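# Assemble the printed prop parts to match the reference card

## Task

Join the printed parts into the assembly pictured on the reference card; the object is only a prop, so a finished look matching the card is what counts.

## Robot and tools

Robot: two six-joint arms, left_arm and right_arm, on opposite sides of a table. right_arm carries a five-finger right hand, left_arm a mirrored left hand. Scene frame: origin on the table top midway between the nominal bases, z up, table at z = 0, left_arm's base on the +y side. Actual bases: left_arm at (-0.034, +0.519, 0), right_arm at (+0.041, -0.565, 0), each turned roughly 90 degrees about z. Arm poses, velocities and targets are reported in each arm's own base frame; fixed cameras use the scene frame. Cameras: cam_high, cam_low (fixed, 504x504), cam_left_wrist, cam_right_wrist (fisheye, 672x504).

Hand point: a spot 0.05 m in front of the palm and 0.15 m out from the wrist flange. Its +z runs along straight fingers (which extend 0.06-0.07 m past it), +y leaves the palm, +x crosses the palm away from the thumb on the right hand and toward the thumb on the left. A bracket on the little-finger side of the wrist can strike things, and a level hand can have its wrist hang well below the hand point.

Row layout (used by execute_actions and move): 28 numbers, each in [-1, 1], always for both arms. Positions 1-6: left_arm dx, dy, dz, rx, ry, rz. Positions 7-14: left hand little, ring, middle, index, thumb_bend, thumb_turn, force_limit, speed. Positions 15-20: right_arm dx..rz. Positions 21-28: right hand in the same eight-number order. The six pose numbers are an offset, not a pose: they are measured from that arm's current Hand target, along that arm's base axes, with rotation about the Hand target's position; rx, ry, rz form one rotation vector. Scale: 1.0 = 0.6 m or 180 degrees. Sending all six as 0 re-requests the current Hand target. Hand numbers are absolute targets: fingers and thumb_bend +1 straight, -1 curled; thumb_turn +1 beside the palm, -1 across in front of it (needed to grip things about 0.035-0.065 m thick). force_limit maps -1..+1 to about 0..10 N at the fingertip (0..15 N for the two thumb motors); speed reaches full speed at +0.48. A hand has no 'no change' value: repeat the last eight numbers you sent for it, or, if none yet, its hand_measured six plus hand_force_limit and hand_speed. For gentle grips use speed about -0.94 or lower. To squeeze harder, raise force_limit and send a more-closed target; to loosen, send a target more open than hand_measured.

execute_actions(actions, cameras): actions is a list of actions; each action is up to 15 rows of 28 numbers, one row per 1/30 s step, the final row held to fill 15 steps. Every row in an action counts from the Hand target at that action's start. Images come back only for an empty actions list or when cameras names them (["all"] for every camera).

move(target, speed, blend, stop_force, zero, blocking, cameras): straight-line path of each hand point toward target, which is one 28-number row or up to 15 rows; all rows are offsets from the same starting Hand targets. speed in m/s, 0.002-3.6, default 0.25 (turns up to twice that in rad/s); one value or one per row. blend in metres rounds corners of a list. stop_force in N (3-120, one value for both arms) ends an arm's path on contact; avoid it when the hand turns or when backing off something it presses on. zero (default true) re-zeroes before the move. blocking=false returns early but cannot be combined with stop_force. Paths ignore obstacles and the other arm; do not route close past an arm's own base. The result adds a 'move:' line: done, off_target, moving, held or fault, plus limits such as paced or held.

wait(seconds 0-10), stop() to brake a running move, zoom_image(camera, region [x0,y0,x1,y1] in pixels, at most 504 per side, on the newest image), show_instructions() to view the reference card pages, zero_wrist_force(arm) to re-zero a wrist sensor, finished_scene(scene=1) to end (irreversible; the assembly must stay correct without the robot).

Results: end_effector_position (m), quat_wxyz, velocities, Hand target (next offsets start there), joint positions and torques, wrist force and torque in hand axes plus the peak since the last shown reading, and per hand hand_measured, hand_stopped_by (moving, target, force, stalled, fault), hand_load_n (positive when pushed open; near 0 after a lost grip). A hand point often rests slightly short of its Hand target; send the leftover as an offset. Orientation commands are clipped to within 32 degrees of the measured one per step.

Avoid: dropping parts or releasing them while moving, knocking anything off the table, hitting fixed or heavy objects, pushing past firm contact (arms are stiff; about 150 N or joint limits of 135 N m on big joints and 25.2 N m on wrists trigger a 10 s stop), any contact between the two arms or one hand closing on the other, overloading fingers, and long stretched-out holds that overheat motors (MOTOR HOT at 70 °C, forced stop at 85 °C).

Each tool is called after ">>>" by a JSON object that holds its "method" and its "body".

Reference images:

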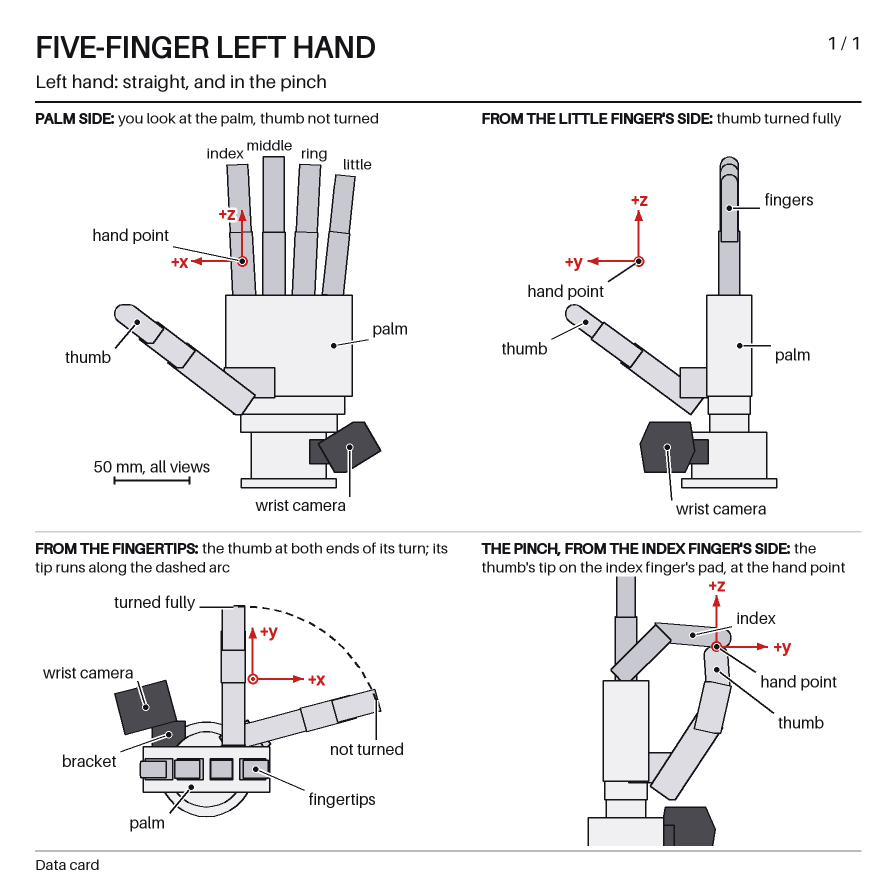

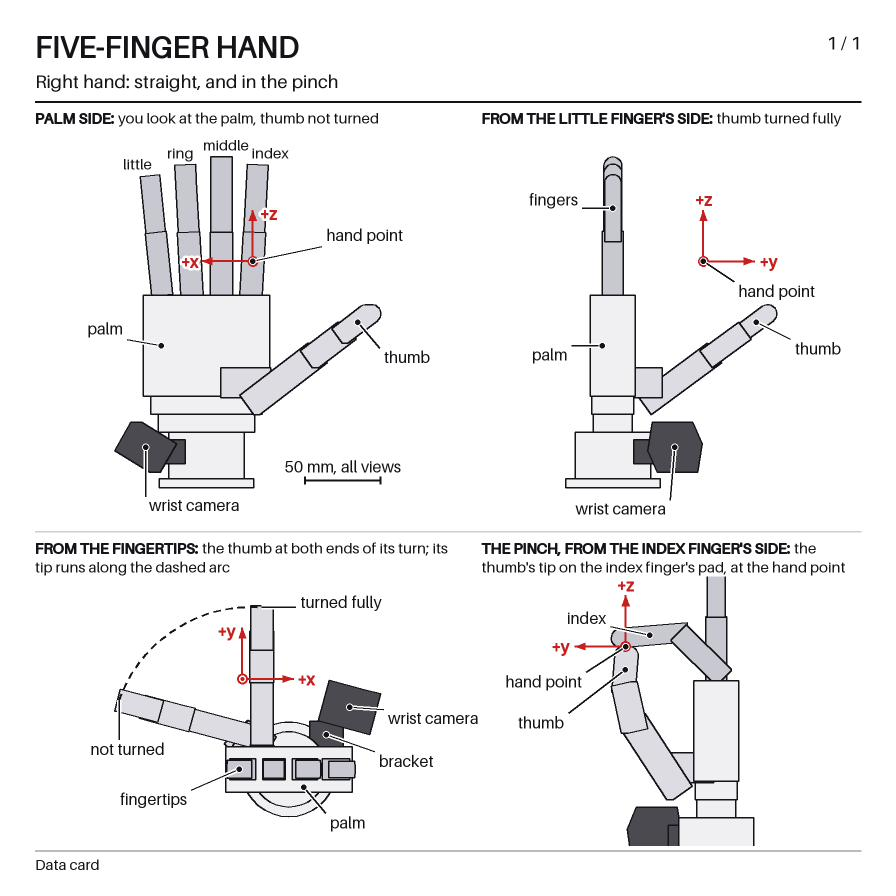

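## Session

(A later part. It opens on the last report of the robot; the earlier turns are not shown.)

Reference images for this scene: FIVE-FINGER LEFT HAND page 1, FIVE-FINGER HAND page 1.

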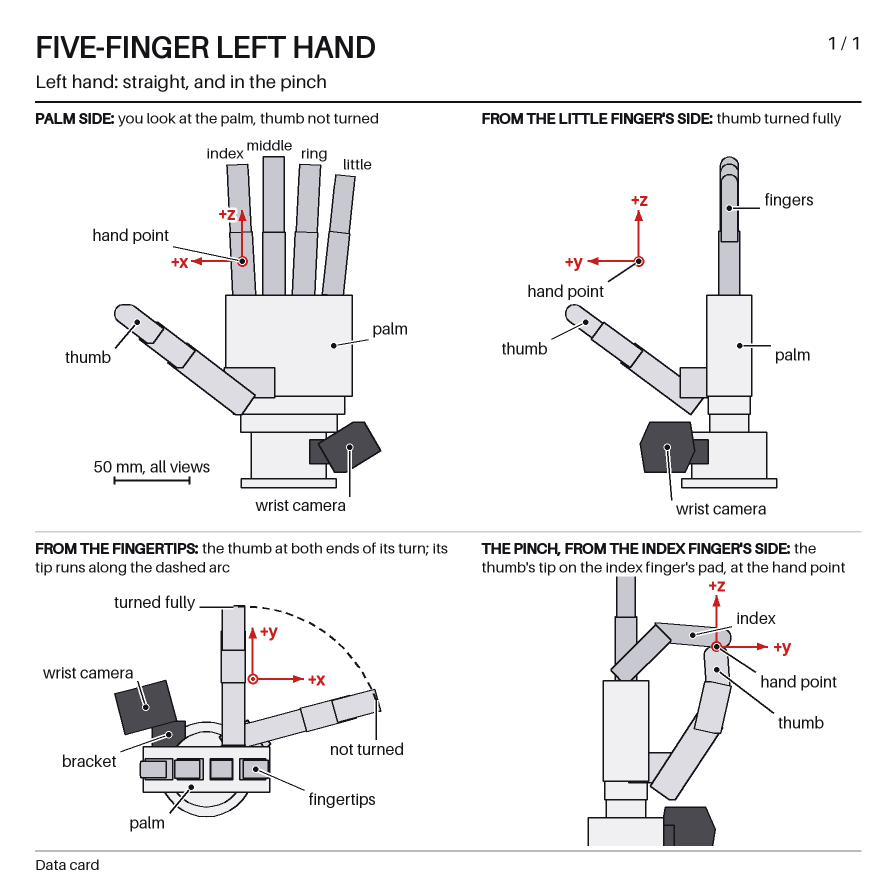

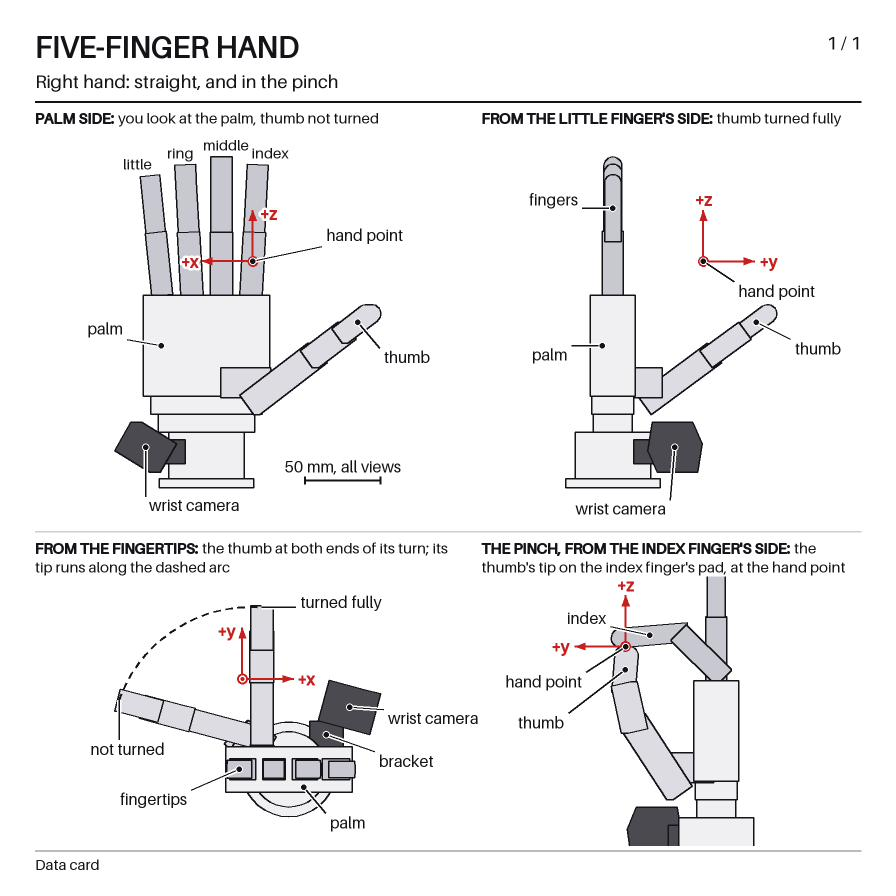

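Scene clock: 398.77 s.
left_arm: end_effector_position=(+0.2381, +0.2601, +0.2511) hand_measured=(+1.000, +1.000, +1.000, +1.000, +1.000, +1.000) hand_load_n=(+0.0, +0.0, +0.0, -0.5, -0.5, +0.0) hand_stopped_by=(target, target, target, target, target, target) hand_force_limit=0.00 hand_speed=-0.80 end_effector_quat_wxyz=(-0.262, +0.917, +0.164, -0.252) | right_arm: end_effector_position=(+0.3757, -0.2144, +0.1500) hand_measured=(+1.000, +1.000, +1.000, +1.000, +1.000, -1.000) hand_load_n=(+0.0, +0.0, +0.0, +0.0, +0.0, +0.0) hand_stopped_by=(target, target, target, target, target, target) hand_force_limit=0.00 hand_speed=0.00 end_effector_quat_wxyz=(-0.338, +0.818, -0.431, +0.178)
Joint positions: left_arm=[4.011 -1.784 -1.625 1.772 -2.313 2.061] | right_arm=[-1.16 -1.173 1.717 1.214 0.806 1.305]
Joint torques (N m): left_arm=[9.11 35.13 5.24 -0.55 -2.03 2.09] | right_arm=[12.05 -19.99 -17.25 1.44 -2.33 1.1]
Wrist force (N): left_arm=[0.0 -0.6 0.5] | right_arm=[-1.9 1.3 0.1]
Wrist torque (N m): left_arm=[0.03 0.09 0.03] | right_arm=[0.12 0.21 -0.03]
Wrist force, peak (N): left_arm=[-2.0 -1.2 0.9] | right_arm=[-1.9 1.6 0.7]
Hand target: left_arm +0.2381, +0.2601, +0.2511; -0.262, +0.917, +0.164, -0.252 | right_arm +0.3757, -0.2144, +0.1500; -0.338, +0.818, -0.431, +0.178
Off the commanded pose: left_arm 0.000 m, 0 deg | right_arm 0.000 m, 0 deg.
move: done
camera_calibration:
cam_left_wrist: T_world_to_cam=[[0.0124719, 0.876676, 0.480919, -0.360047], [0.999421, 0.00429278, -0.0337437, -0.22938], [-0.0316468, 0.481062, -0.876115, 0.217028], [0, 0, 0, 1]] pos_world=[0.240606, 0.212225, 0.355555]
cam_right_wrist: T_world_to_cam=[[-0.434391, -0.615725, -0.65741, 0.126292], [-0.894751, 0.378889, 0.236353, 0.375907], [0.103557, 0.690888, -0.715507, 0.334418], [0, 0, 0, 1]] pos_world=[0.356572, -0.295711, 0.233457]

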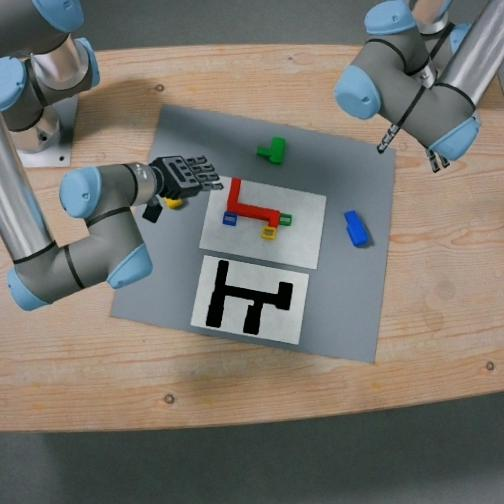

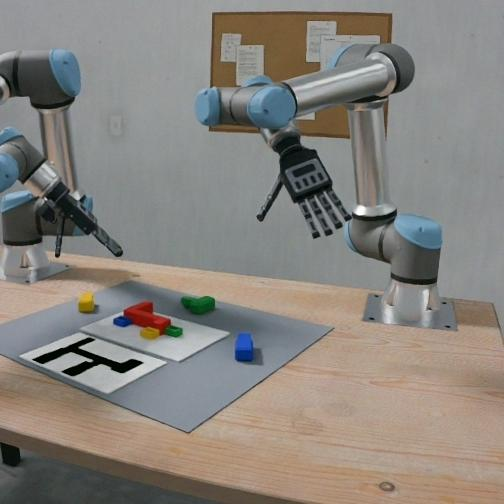

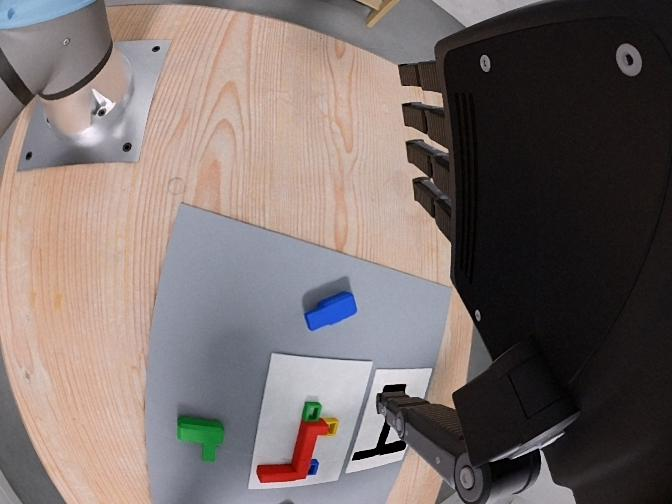

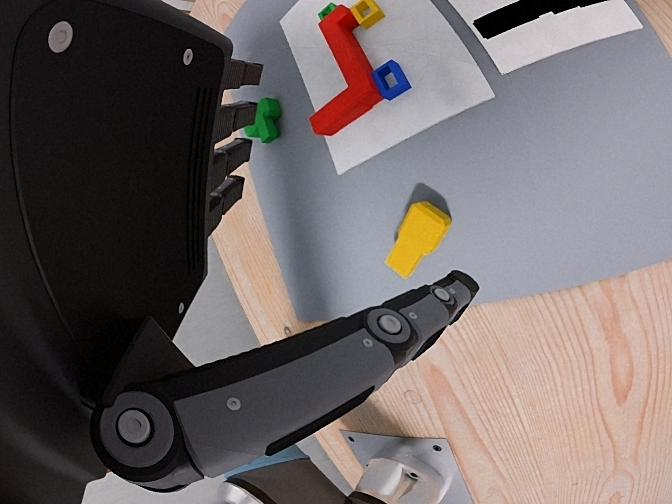

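>>> {"method": "zoom_image", "body": {"camera": "cam_right_wrist", "region": [370, 170, 480, 290]}}

>>> {"method": "zoom_image", "body": {"camera": "cam_high", "region": [200, 170, 300, 250]}}

>>> {"method": "zoom_image", "body": {"camera": "cam_right_wrist", "region": [270, 0, 430, 140]}}

>>> {"method": "zoom_image", "body": {"camera": "cam_low", "region": [60, 285, 140, 345]}}

Scaled by 4.200 from the camera's 672x504 image, which has a finer 960x720 frame.

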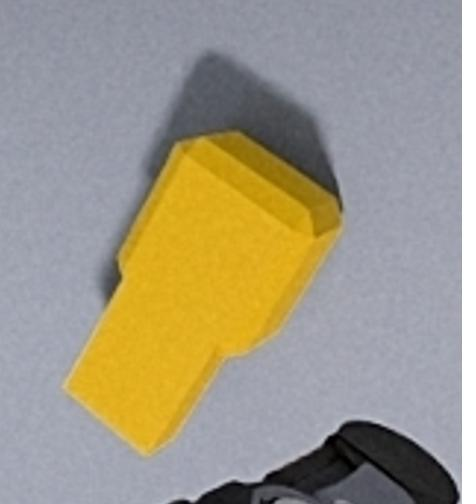

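Scaled by 5.040 from the camera's 504x504 image, which has a finer 720x720 frame.

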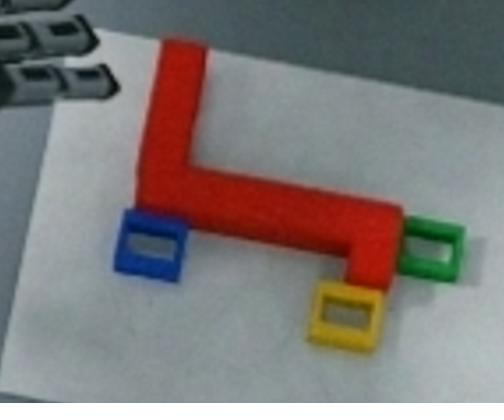

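Scaled by 3.150 from the camera's 672x504 image, which has a finer 960x720 frame.

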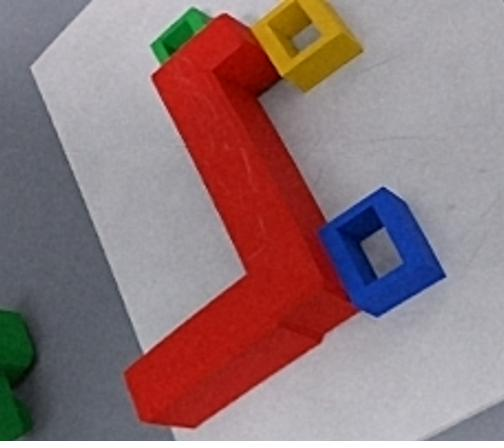

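Scaled by 6.300 from the camera's 504x504 image, which has a finer 720x720 frame.

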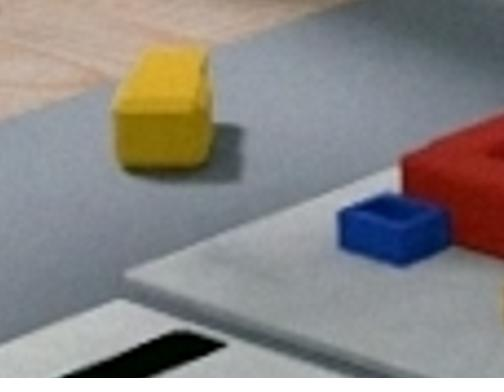

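>>> {"method": "move", "body": {"target": [0,0,0,0,0,0,1,1,1,1,1,1,0,-0.8,-0.0258,0.038,-0.1,0.0286,-0.0476,-0.0361,1,1,0.5,0.5,0.7,-1,0,0], "cameras": ["cam_right_wrist","cam_low"]}}

>>> {"method": "zoom_image", "body": {"camera": "cam_right_wrist", "region": [200, 150, 500, 400]}}

Scene clock: 516.33 s.
left_arm: end_effector_position=(+0.2381, +0.2601, +0.2511) hand_measured=(+1.000, +1.000, +1.000, +1.000, +1.000, +1.000) hand_load_n=(+0.0, +0.0, +0.0, +0.0, +0.0, +0.0) hand_stopped_by=(target, target, target, target, target, target) hand_force_limit=0.00 hand_speed=-0.80 end_effector_quat_wxyz=(-0.262, +0.917, +0.164, -0.252) | right_arm: end_effector_position=(+0.3603, -0.1916, +0.0900) hand_measured=(+1.000, +1.000, +0.500, +0.500, +0.700, -1.000) hand_load_n=(+0.0, +0.0, +0.0, +0.0, +0.0, +0.0) hand_stopped_by=(target, target, target, target, target, target) hand_force_limit=0.00 hand_speed=0.00 end_effector_quat_wxyz=(-0.395, +0.760, -0.458, +0.237) end_effector_velocity=(+0.000, +0.001, -0.001) end_effector_angular_velocity=(-0.003, -0.001, +0.002)
Joint positions: left_arm=[4.011 -1.784 -1.625 1.772 -2.313 2.061] | right_arm=[-1.291 -1.128 1.965 1.019 0.643 1.22]
Joint velocities: left_arm=[within noise] | right_arm=[0.002 0 0.002 -0.005 0 0.001]
Joint torques (N m): left_arm=[8.96 34.23 5.73 -0.49 -1.73 2.14] | right_arm=[-2.1 -33.6 2.51 1.37 -2.09 1.13]
Wrist force (N): left_arm=[0.1 -0.7 0.5] | right_arm=[-1.4 1.7 0.0]
Wrist torque (N m): left_arm=[0.02 0.08 0.04] | right_arm=[0.21 0.14 -0.06]
Wrist force, peak (N): left_arm=[0.0 -0.9 0.7] | right_arm=[-2.1 3.4 0.5]
Hand target: left_arm +0.2381, +0.2601, +0.2511; -0.262, +0.917, +0.164, -0.252 | right_arm +0.3603, -0.1916, +0.0900; -0.395, +0.760, -0.458, +0.237
Off the commanded pose: left_arm 0.000 m, 0 deg | right_arm 0.000 m, 0 deg.
move: done
camera_calibration:
cam_right_wrist: T_world_to_cam=[[-0.391105, -0.504371, -0.769836, 0.110097], [-0.875228, 0.462512, 0.141625, 0.385125], [0.284627, 0.729173, -0.62233, 0.211056], [0, 0, 0, 1]] pos_world=[0.320059, -0.276492, 0.16156]
Images, in order (width x height): cam_low 504x504, cam_right_wrist 672x504.

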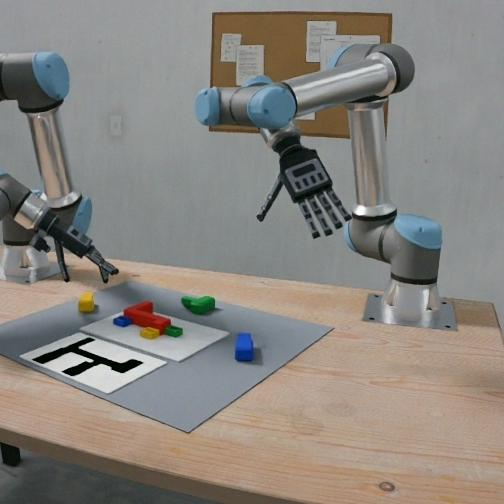

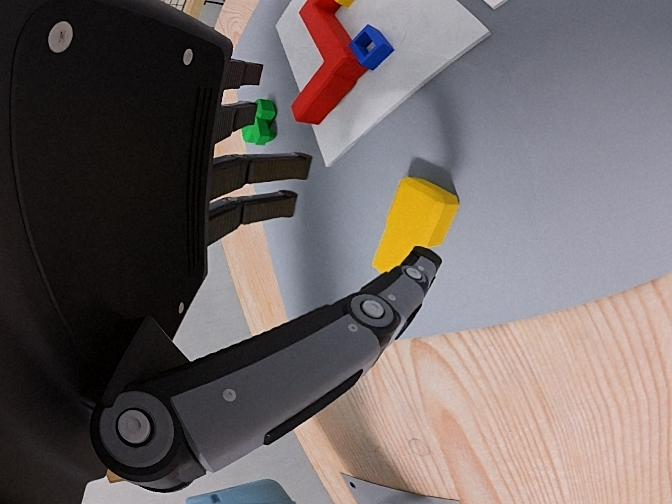

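Scaled by 1.680 from the camera's 672x504 image, which has a finer 960x720 frame.

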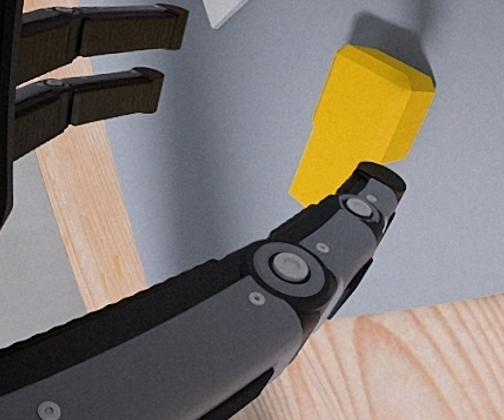

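>>> {"method": "move", "body": {"target": [0,0,0,0,0,0,1,1,1,1,1,1,0,-0.8,0,0,-0.1,0,0,0,1,1,0.5,0.5,0.7,-1,0,0], "cameras": ["cam_right_wrist","cam_low","cam_high"], "stop_force": 8, "speed": 0.05}}

>>> {"method": "zoom_image", "body": {"camera": "cam_right_wrist", "region": [200, 100, 500, 400]}}

>>> {"method": "zoom_image", "body": {"camera": "cam_low", "region": [40, 255, 160, 345]}}

Scene clock: 552.47 s.
left_arm: end_effector_position=(+0.2381, +0.2601, +0.2511) hand_measured=(+1.000, +1.000, +1.000, +1.000, +1.000, +1.000) hand_load_n=(+0.0, +0.0, +0.0, +0.0, +0.0, +0.0) hand_stopped_by=(target, target, target, target, target, target) hand_force_limit=0.00 hand_speed=-0.80 end_effector_quat_wxyz=(-0.262, +0.917, +0.164, -0.252) | right_arm: end_effector_position=(+0.3603, -0.1916, +0.0300) hand_measured=(+1.000, +1.000, +0.500, +0.500, +0.700, -1.000) hand_load_n=(-0.5, +0.0, +0.0, +0.0, +0.0, +0.0) hand_stopped_by=(target, target, target, target, target, target) hand_force_limit=0.00 hand_speed=0.00 end_effector_quat_wxyz=(-0.395, +0.760, -0.458, +0.237)
Joint positions: left_arm=[4.011 -1.784 -1.625 1.772 -2.313 2.061] | right_arm=[-1.291 -1.006 1.99 0.872 0.643 1.22]
Joint torques (N m): left_arm=[9.32 34.73 5.35 -0.49 -1.34 2.18] | right_arm=[11.54 -40.93 -21.61 1.46 0.81 2.46]
Wrist force (N): left_arm=[0.2 -0.9 0.3] | right_arm=[-1.5 1.8 -0.2]
Wrist torque (N m): left_arm=[-0.01 0.06 0.05] | right_arm=[0.25 0.17 -0.06]
Wrist force, peak (N): left_arm=[0.2 -0.9 0.5] | right_arm=[-1.6 2.2 0.1]
Hand target: left_arm +0.2381, +0.2601, +0.2511; -0.262, +0.917, +0.164, -0.252 | right_arm +0.3603, -0.1916, +0.0300; -0.395, +0.760, -0.458, +0.237
Off the commanded pose: left_arm 0.000 m, 0 deg | right_arm 0.000 m, 0 deg.
move: done
camera_calibration:
cam_right_wrist: T_world_to_cam=[[-0.391065, -0.504143, -0.770005, 0.0638965], [-0.875182, 0.462609, 0.141599, 0.39365], [0.284825, 0.729269, -0.622127, 0.173596], [0, 0, 0, 1]] pos_world=[0.320059, -0.276491, 0.101459]
Images, in order (width x height): cam_high 504x504, cam_low 504x504, cam_right_wrist 672x504.

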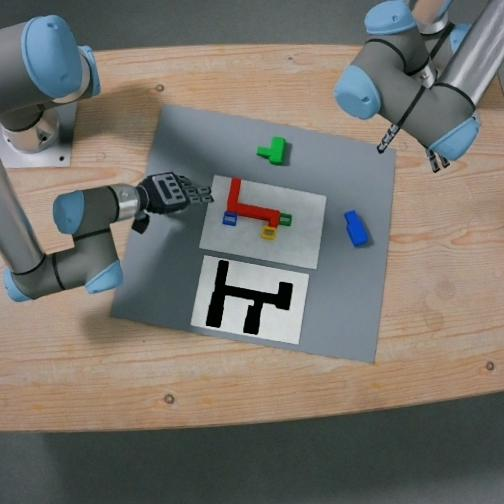

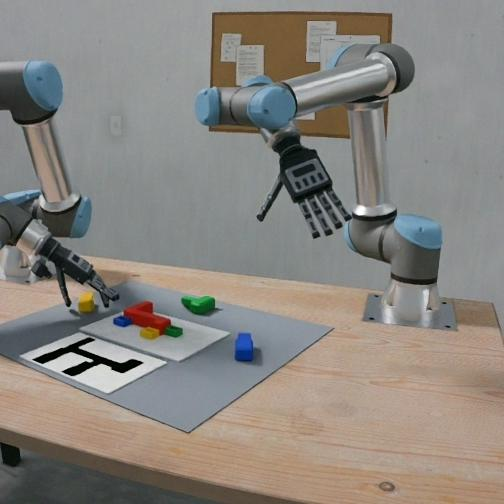

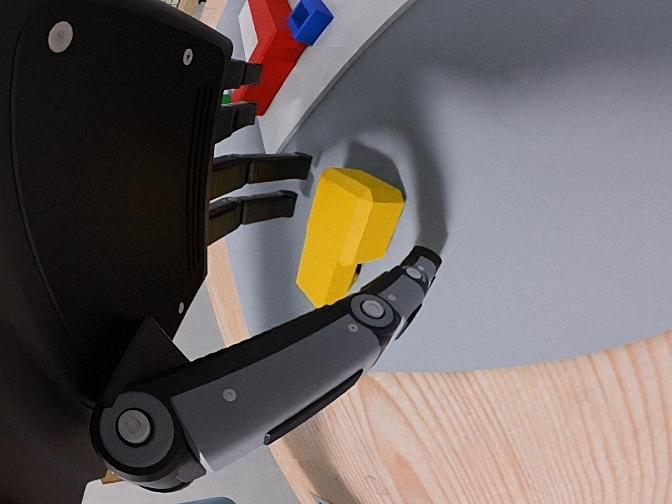

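Scaled by 1.680 from the camera's 672x504 image, which has a finer 960x720 frame.

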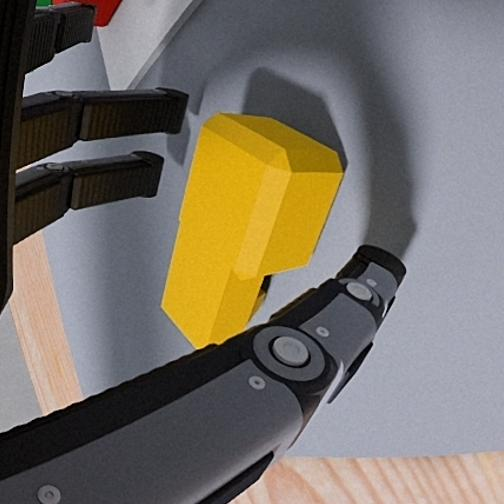

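Scaled by 4.200 from the camera's 504x504 image, which has a finer 720x720 frame.

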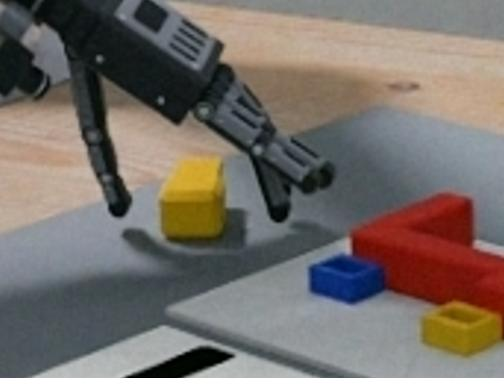

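>>> {"method": "move", "body": {"target": [0,0,0,0,0,0,1,1,1,1,1,1,0,-0.8,0,0,0,0,0,0,1,1,-0.4,-0.4,0.0,-1,-0.5,-0.92], "cameras": ["cam_right_wrist","cam_low"]}}

>>> {"method": "zoom_image", "body": {"camera": "cam_right_wrist", "region": [200, 100, 500, 400]}}

>>> {"method": "zoom_image", "body": {"camera": "cam_low", "region": [40, 255, 160, 345]}}

Scene clock: 571.47 s.
left_arm: end_effector_position=(+0.2381, +0.2601, +0.2511) hand_measured=(+1.000, +1.000, +1.000, +1.000, +1.000, +1.000) hand_load_n=(+0.0, +0.0, +0.0, +0.0, +0.0, +0.0) hand_stopped_by=(target, target, target, target, target, target) hand_force_limit=0.00 hand_speed=-0.80 end_effector_quat_wxyz=(-0.262, +0.917, +0.164, -0.252) | right_arm: end_effector_position=(+0.3603, -0.1916, +0.0300) hand_measured=(+1.000, +1.000, +0.068, +0.046, +0.472, -1.000) hand_load_n=(+0.0, +0.0, +2.0, +5.0, +6.5, -1.5) hand_stopped_by=(target, target, force, force, force, target) hand_force_limit=-0.50 hand_speed=-0.92 end_effector_quat_wxyz=(-0.395, +0.760, -0.458, +0.237)
Joint positions: left_arm=[4.011 -1.784 -1.625 1.772 -2.313 2.061] | right_arm=[-1.291 -1.006 1.99 0.872 0.643 1.22]
Joint torques (N m): left_arm=[9.52 33.98 5.37 -0.67 -0.92 2.05] | right_arm=[11.45 -42.12 -21.35 1.43 1.17 2.26]
Wrist force (N): left_arm=[0.2 -0.8 0.2] | right_arm=[-1.5 2.0 0.0]
Wrist torque (N m): left_arm=[0.01 0.06 0.05] | right_arm=[0.25 0.16 -0.06]
Wrist force, peak (N): left_arm=[0.2 -0.9 0.6] | right_arm=[-1.8 2.0 -0.5]
Hand target: left_arm +0.2381, +0.2601, +0.2511; -0.262, +0.917, +0.164, -0.252 | right_arm +0.3603, -0.1916, +0.0300; -0.395, +0.760, -0.458, +0.237
Off the commanded pose: left_arm 0.000 m, 0 deg | right_arm 0.000 m, 0 deg.
move: done
camera_calibration:
cam_right_wrist: T_world_to_cam=[[-0.391065, -0.504143, -0.770005, 0.0639469], [-0.875182, 0.462609, 0.141599, 0.393604], [0.284825, 0.729269, -0.622127, 0.173523], [0, 0, 0, 1]] pos_world=[0.320059, -0.276391, 0.101459]
Images, in order (width x height): cam_low 504x504, cam_right_wrist 672x504.

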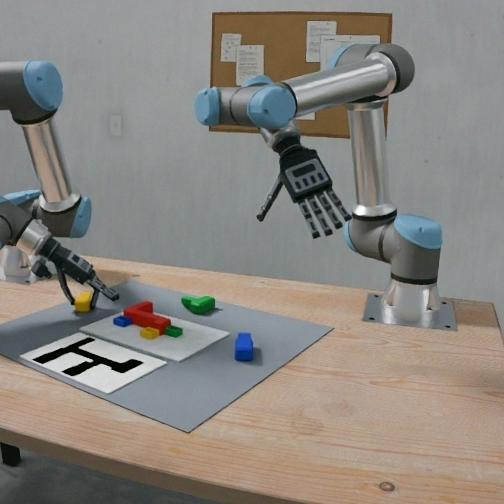

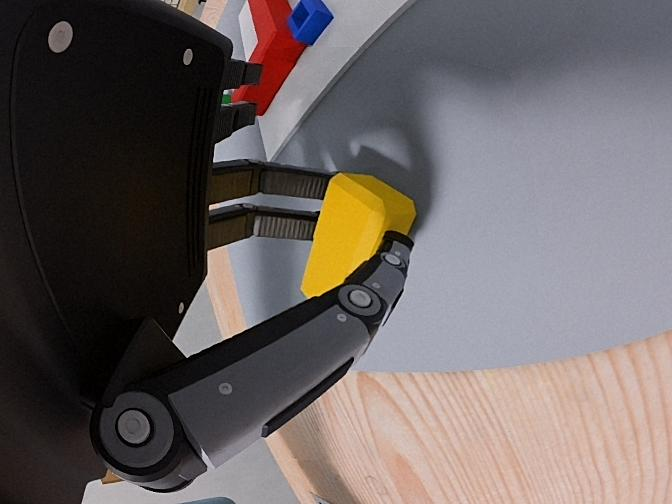

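Scaled by 1.680 from the camera's 672x504 image, which has a finer 960x720 frame.

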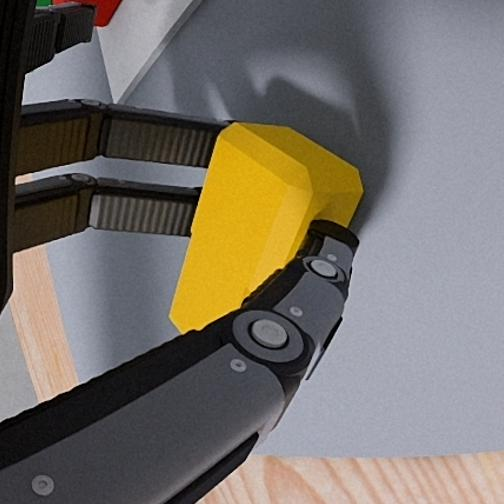

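Scaled by 4.200 from the camera's 504x504 image, which has a finer 720x720 frame.

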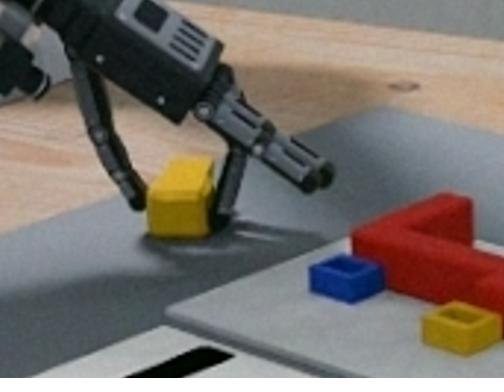

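>>> {"method": "move", "body": {"target": [[0,0,0,0,0,0,1,1,1,1,1,1,0,-0.8,0,0,0,0,0,0,1,1,-0.5,-0.5,-0.1,-1,-0.2,-0.92],[0,0,0,0,0,0,1,1,1,1,1,1,0,-0.8,0,0,0.1,0,0,0,1,1,-0.5,-0.5,-0.1,-1,-0.2,-0.92]], "cameras": ["cam_right_wrist","cam_low"], "speed": 0.06}}

>>> {"method": "zoom_image", "body": {"camera": "cam_right_wrist", "region": [200, 100, 500, 400]}}

>>> {"method": "zoom_image", "body": {"camera": "cam_low", "region": [40, 255, 160, 345]}}

Scene clock: 584.80 s.
left_arm: end_effector_position=(+0.2381, +0.2601, +0.2511) hand_measured=(+1.000, +1.000, +1.000, +1.000, +1.000, +1.000) hand_load_n=(+0.0, +0.0, +0.0, +0.0, +0.0, +0.0) hand_stopped_by=(target, target, target, target, target, target) hand_force_limit=0.00 hand_speed=-0.80 end_effector_quat_wxyz=(-0.262, +0.917, +0.164, -0.252) | right_arm: end_effector_position=(+0.3603, -0.1917, +0.0900) hand_measured=(+1.000, +1.000, +0.062, +0.046, +0.472, -1.000) hand_load_n=(+0.0, +0.0, +5.5, +4.0, +8.0, -1.0) hand_stopped_by=(target, target, force, force, force, target) hand_force_limit=-0.20 hand_speed=-0.92 end_effector_quat_wxyz=(-0.395, +0.761, -0.458, +0.238)
Joint positions: left_arm=[4.011 -1.784 -1.625 1.772 -2.313 2.061] | right_arm=[-1.291 -1.128 1.965 1.018 0.643 1.22]
Joint torques (N m): left_arm=[8.75 33.74 5.53 -0.7 -0.56 2.17] | right_arm=[0.41 -18.11 1.22 1.41 -1.78 -2.48]
Wrist force (N): left_arm=[0.0 -0.5 0.4] | right_arm=[-1.6 2.3 0.1]
Wrist torque (N m): left_arm=[0.04 0.09 0.04] | right_arm=[0.28 0.17 -0.05]
Wrist force, peak (N): left_arm=[0.3 -1.0 0.3] | right_arm=[-1.4 2.7 0.3]
Hand target: left_arm +0.2381, +0.2601, +0.2511; -0.262, +0.917, +0.164, -0.252 | right_arm +0.3603, -0.1916, +0.0900; -0.395, +0.760, -0.458, +0.237
Off the commanded pose: left_arm 0.000 m, 0 deg | right_arm 0.000 m, 0 deg.
move: done
camera_calibration:
cam_right_wrist: T_world_to_cam=[[-0.390977, -0.504528, -0.769798, 0.110045], [-0.875218, 0.462628, 0.141311, 0.385291], [0.284834, 0.72899, -0.622449, 0.210929], [0, 0, 0, 1]] pos_world=[0.320159, -0.276491, 0.161559]
Images, in order (width x height): cam_low 504x504, cam_right_wrist 672x504.

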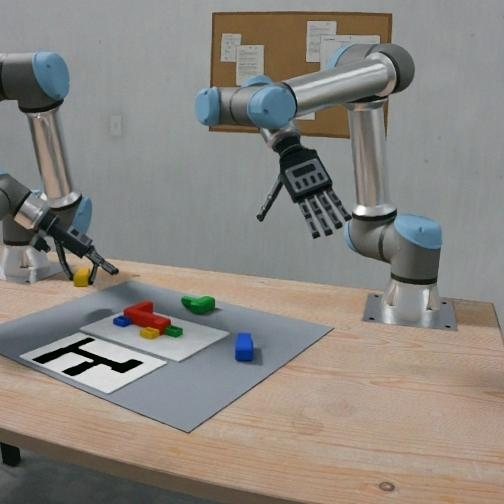

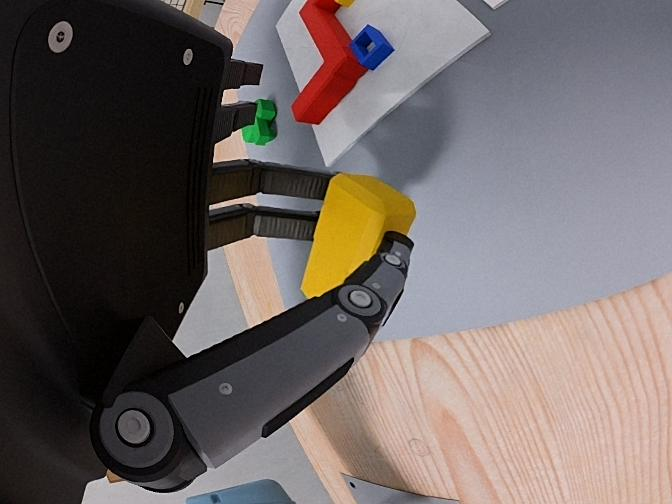

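Scaled by 1.680 from the camera's 672x504 image, which has a finer 960x720 frame.

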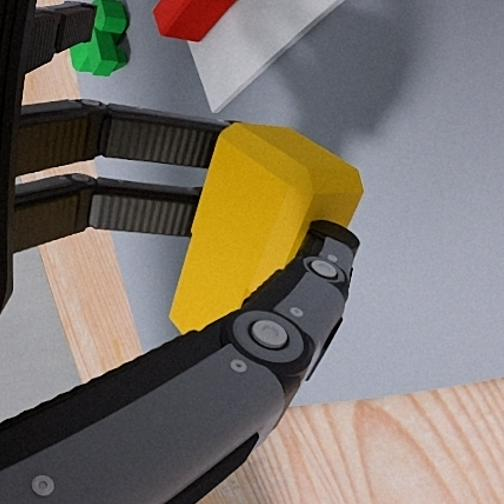

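Scaled by 4.200 from the camera's 504x504 image, which has a finer 720x720 frame.

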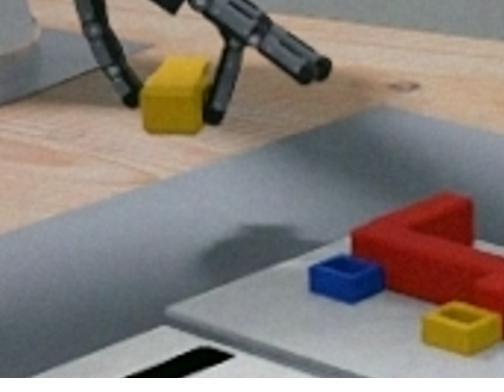

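>>> {"method": "move", "body": {"target": [[0,0,0,0,0,0,1,1,1,1,1,1,0,-0.8,0,0,0.083,0,0,0,1,1,-0.5,-0.5,-0.1,-1,-0.2,-0.92],[0,0,0,0,0,0,1,1,1,1,1,1,0,-0.8,0.261,-0.179,0.083,0,0,-0.1867,1,1,-0.5,-0.5,-0.1,-1,-0.2,-0.92]], "cameras": ["cam_right_wrist","cam_high","cam_low"], "speed": 0.1, "blend": 0.02}}

>>> {"method": "zoom_image", "body": {"camera": "cam_right_wrist", "region": [200, 0, 500, 300]}}

>>> {"method": "zoom_image", "body": {"camera": "cam_high", "region": [190, 160, 310, 270]}}

Scene clock: 651.83 s.
left_arm: end_effector_position=(+0.2381, +0.2601, +0.2511) hand_measured=(+1.000, +1.000, +1.000, +1.000, +1.000, +1.000) hand_load_n=(+0.0, +0.0, +0.0, +0.0, +0.0, +0.0) hand_stopped_by=(target, target, target, target, target, target) hand_force_limit=0.00 hand_speed=-0.80 end_effector_quat_wxyz=(-0.262, +0.917, +0.164, -0.252) | right_arm: end_effector_position=(+0.5169, -0.2989, +0.1397) hand_measured=(+1.000, +1.000, +0.062, +0.046, +0.472, -1.000) hand_load_n=(+0.0, +0.0, +6.0, +4.0, +8.0, -0.5) hand_stopped_by=(target, target, force, force, force, target) hand_force_limit=-0.20 hand_speed=-0.92 end_effector_quat_wxyz=(+0.309, -0.596, +0.658, -0.341)
Joint positions: left_arm=[4.011 -1.784 -1.625 1.772 -2.313 2.061] | right_arm=[-1.027 -1.178 1.591 0.452 0.856 2.486]
Joint torques (N m): left_arm=[8.73 33.99 5.54 -0.89 0.03 2.14] | right_arm=[-10.85 -42.96 -4.79 0.8 -1.55 0.76]
Wrist force (N): left_arm=[0.2 -0.7 0.4] | right_arm=[-1.7 1.8 0.1]
Wrist torque (N m): left_arm=[0.01 0.07 0.04] | right_arm=[0.20 0.19 0.00]
Wrist force, peak (N): left_arm=[0.1 -0.9 0.6] | right_arm=[-1.7 3.1 0.5]
Hand target: left_arm +0.2381, +0.2601, +0.2511; -0.262, +0.917, +0.164, -0.252 | right_arm +0.5169, -0.2990, +0.1398; +0.309, -0.596, +0.658, -0.341
Off the commanded pose: left_arm 0.000 m, 0 deg | right_arm 0.000 m, 0 deg.
move: done
camera_calibration:
cam_right_wrist: T_world_to_cam=[[-0.604642, -0.203687, -0.770013, 0.35584], [-0.473113, 0.869567, 0.141484, 0.478674], [0.64076, 0.44985, -0.622143, 0.00800764], [0, 0, 0, 1]] pos_world=[0.436491, -0.347362, 0.211259]
Images, in order (width x height): cam_high 504x504, cam_low 504x504, cam_right_wrist 672x504.

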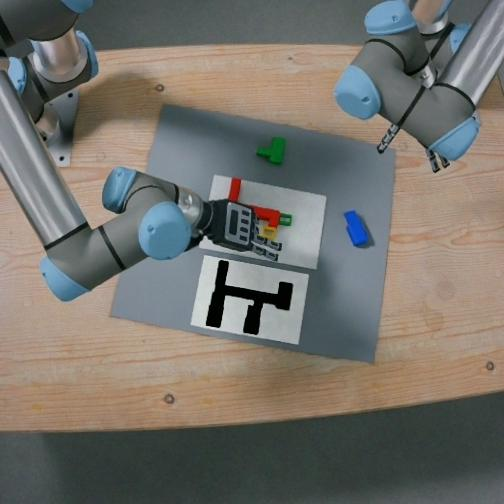

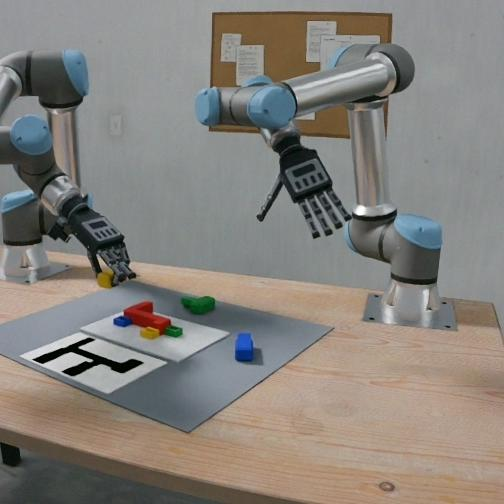

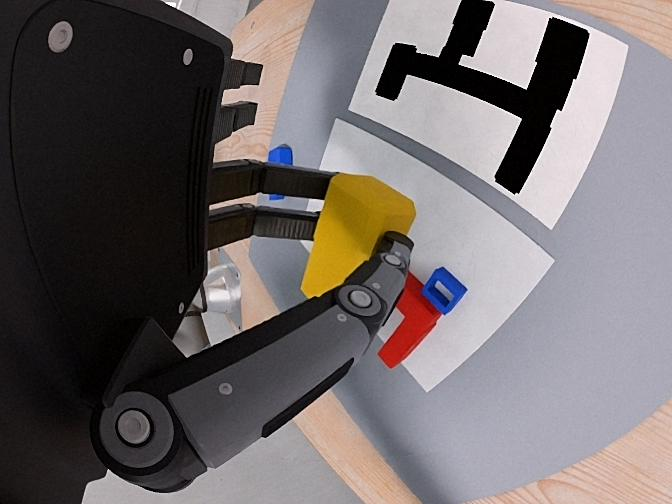

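Scaled by 1.680 from the camera's 672x504 image, which has a finer 960x720 frame.

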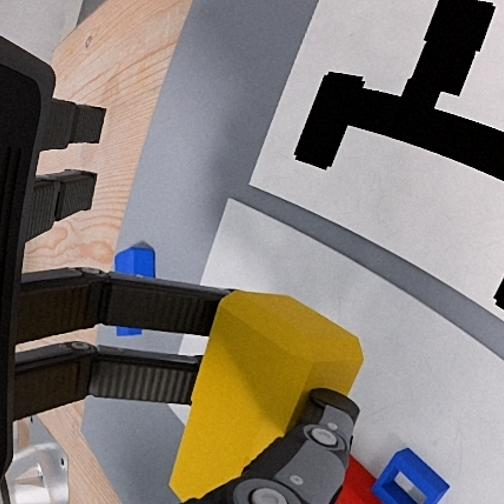

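Scaled by 4.200 from the camera's 504x504 image, which has a finer 720x720 frame.

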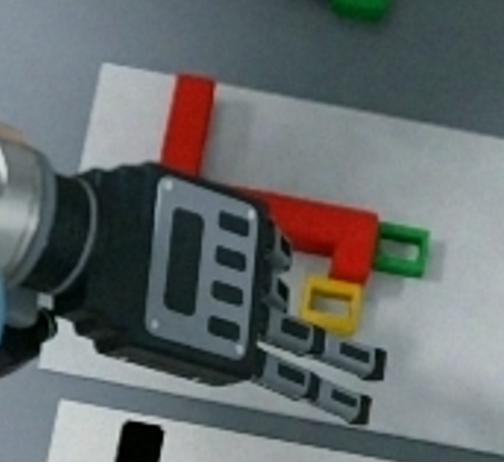

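>>> {"method": "zoom_image", "body": {"camera": "cam_right_wrist", "region": [360, 230, 500, 380]}}

Scaled by 3.360 from the camera's 672x504 image, which has a finer 960x720 frame.

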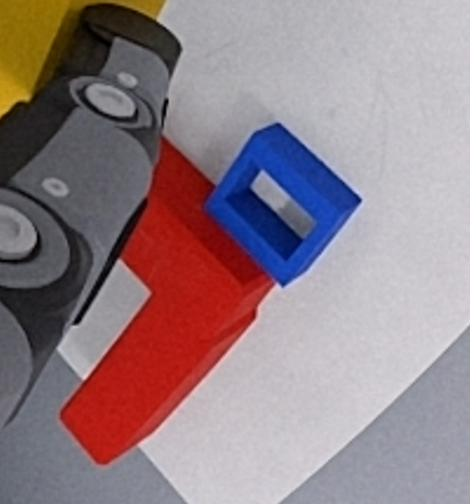

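>>> {"method": "move", "body": {"target": [[0,0,0,0,0,0,1,1,1,1,1,1,0,-0.8,0.1233,0.0015,0,0,0,0,1,1,-0.5,-0.5,-0.1,-1,-0.2,-0.92],[0,0,0,0,0,0,1,1,1,1,1,1,0,-0.8,0.1233,0.0015,-0.108,0,0,0,1,1,-0.5,-0.5,-0.1,-1,-0.2,-0.92]], "speed": 0.1}}

>>> {"method": "move", "body": {"target": [0.1957,0.2082,-0.2268,0.1283,-0.1441,-0.4906,-1,-1,-1,-1,0,-1,0,0,0,0,0,0,0,0,1,1,-0.5,-0.5,-0.1,-1,-0.2,-0.92], "cameras": ["all"]}}

Scene clock: 773.97 s.
left_arm: end_effector_position=(+0.2381, +0.2601, +0.2511) hand_measured=(+1.000, +1.000, +1.000, +1.000, +1.000, +1.000) hand_load_n=(+0.0, +0.0, +0.0, +0.0, +0.5, +0.0) hand_stopped_by=(target, target, target, target, target, target) hand_force_limit=0.00 hand_speed=-0.80 end_effector_quat_wxyz=(-0.262, +0.917, +0.164, -0.252) | right_arm: end_effector_position=(+0.5908, -0.2980, +0.0749) hand_measured=(+1.000, +1.000, +0.062, +0.046, +0.472, -1.000) hand_load_n=(+0.0, +0.0, +5.5, +3.5, +8.0, -0.5) hand_stopped_by=(target, target, force, force, force, target) hand_force_limit=-0.20 hand_speed=-0.92 end_effector_quat_wxyz=(+0.309, -0.596, +0.658, -0.341)
Joint positions: left_arm=[4.011 -1.784 -1.625 1.772 -2.313 2.061] | right_arm=[-0.899 -1.003 1.488 0.306 0.944 2.607]
Joint torques (N m): left_arm=[8.96 34.03 5.31 -0.98 0.09 2.15] | right_arm=[-6.16 -47.18 -29.76 0.07 -2.17 2.64]
Wrist force (N): left_arm=[0.0 -0.6 0.4] | right_arm=[-1.5 1.7 -0.1]
Wrist torque (N m): left_arm=[0.04 0.09 0.03] | right_arm=[0.20 0.18 0.01]
Wrist force, peak (N): left_arm=[0.1 -0.9 0.5] | right_arm=[-1.5 2.7 0.4]
Hand target: left_arm +0.2381, +0.2601, +0.2511; -0.262, +0.917, +0.164, -0.252 | right_arm +0.5908, -0.2981, +0.0750; +0.309, -0.596, +0.658, -0.341
Off the commanded pose: left_arm 0.000 m, 0 deg | right_arm 0.000 m, 0 deg.
move: done

Scene clock: 777.77 s.
left_arm: end_effector_position=(+0.3554, +0.3851, +0.1151) hand_measured=(-1.000, -1.000, -1.000, -0.644, +0.116, -0.212) hand_load_n=(+0.0, +0.0, +0.0, +4.5, +14.5, +17.0) hand_stopped_by=(target, target, target, force, force, force) hand_force_limit=0.00 hand_speed=0.00 end_effector_quat_wxyz=(-0.482, +0.736, -0.420, +0.223) end_effector_velocity=(+0.001, -0.001, +0.001) end_effector_angular_velocity=(+0.001, -0.003, -0.006) | right_arm: end_effector_position=(+0.5908, -0.2981, +0.0750) hand_measured=(+1.000, +1.000, +0.062, +0.046, +0.472, -1.000) hand_load_n=(+0.0, +0.0, +6.0, +3.5, +8.0, -0.5) hand_stopped_by=(target, target, force, force, force, target) hand_force_limit=-0.20 hand_speed=-0.92 end_effector_quat_wxyz=(+0.309, -0.596, +0.658, -0.341)
Joint positions: left_arm=[4.561 -1.686 -2.058 3.135 -0.868 3.649] | right_arm=[-0.899 -1.003 1.488 0.306 0.944 2.607]
Joint velocities: left_arm=[-0.001 0 0 0 0.005 0.001] | right_arm=[within noise]
Joint torques (N m): left_arm=[-5 15.67 4.29 -0.57 1.77 0.47] | right_arm=[11.21 -49.91 -29.78 -0.23 1.78 2.63]
Wrist force (N): left_arm=[0.3 -0.3 -0.1] | right_arm=[-1.4 1.8 -0.2]
Wrist torque (N m): left_arm=[0.01 -0.05 0.13] | right_arm=[0.22 0.16 0.02]
Wrist force, peak (N): left_arm=[-0.1 -0.7 1.1] | right_arm=[-1.7 2.0 -0.1]
Hand target: left_arm +0.3555, +0.3850, +0.1150; -0.482, +0.736, -0.420, +0.223 | right_arm +0.5908, -0.2981, +0.0750; +0.309, -0.596, +0.658, -0.341
Off the commanded pose: left_arm 0.000 m, 0 deg | right_arm 0.000 m, 0 deg.
move: done
camera_calibration:
cam_left_wrist: T_world_to_cam=[[0.500143, 0.00019603, 0.865943, -0.285787], [0.000518572, -1, -0.0000731342, 0.386108], [0.865943, 0.000485631, -0.500143, -0.135881], [0, 0, 0, 1]] pos_world=[0.260399, 0.38623, 0.179544]
cam_right_wrist: T_world_to_cam=[[-0.604745, -0.203425, -0.770001, 0.350931], [-0.472859, 0.869683, 0.141615, 0.522001], [0.640849, 0.449743, -0.622128, -0.0801043], [0, 0, 0, 1]] pos_world=[0.510392, -0.346561, 0.146459]

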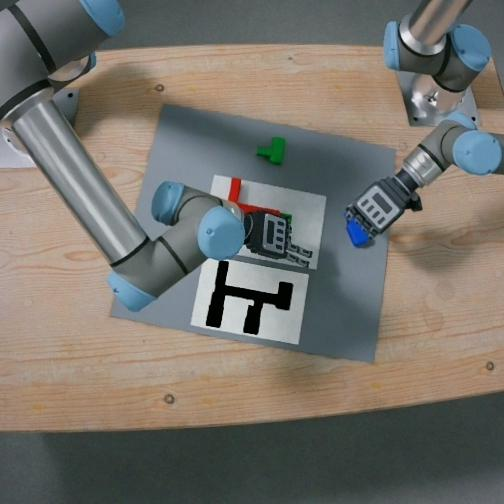

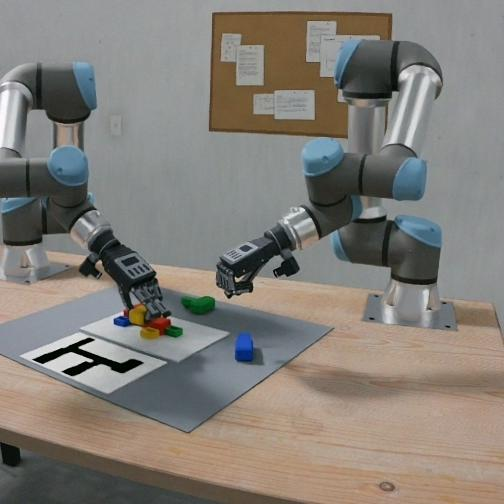

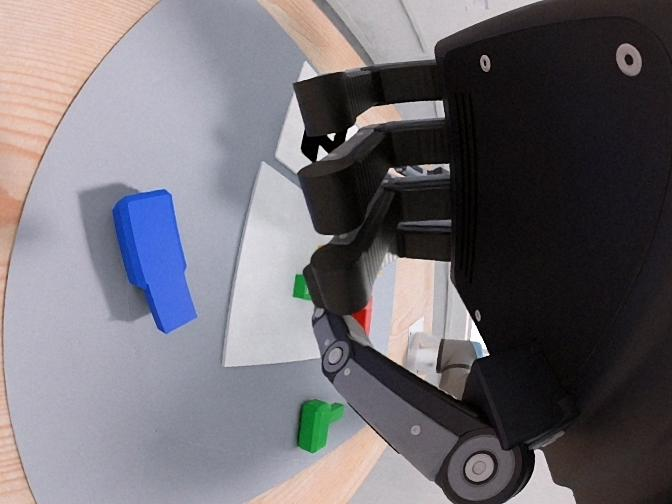

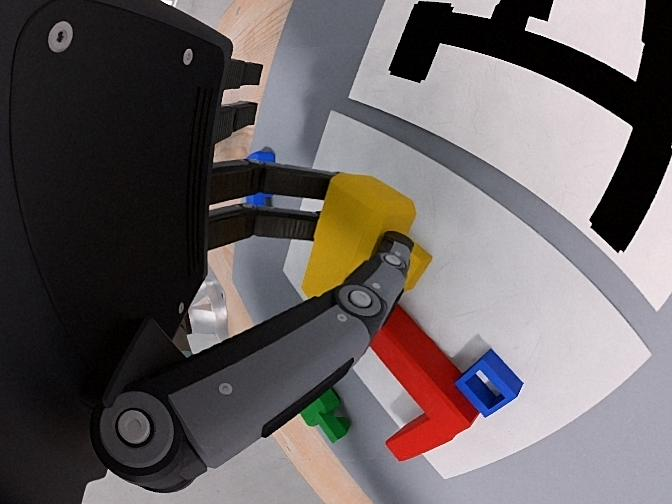

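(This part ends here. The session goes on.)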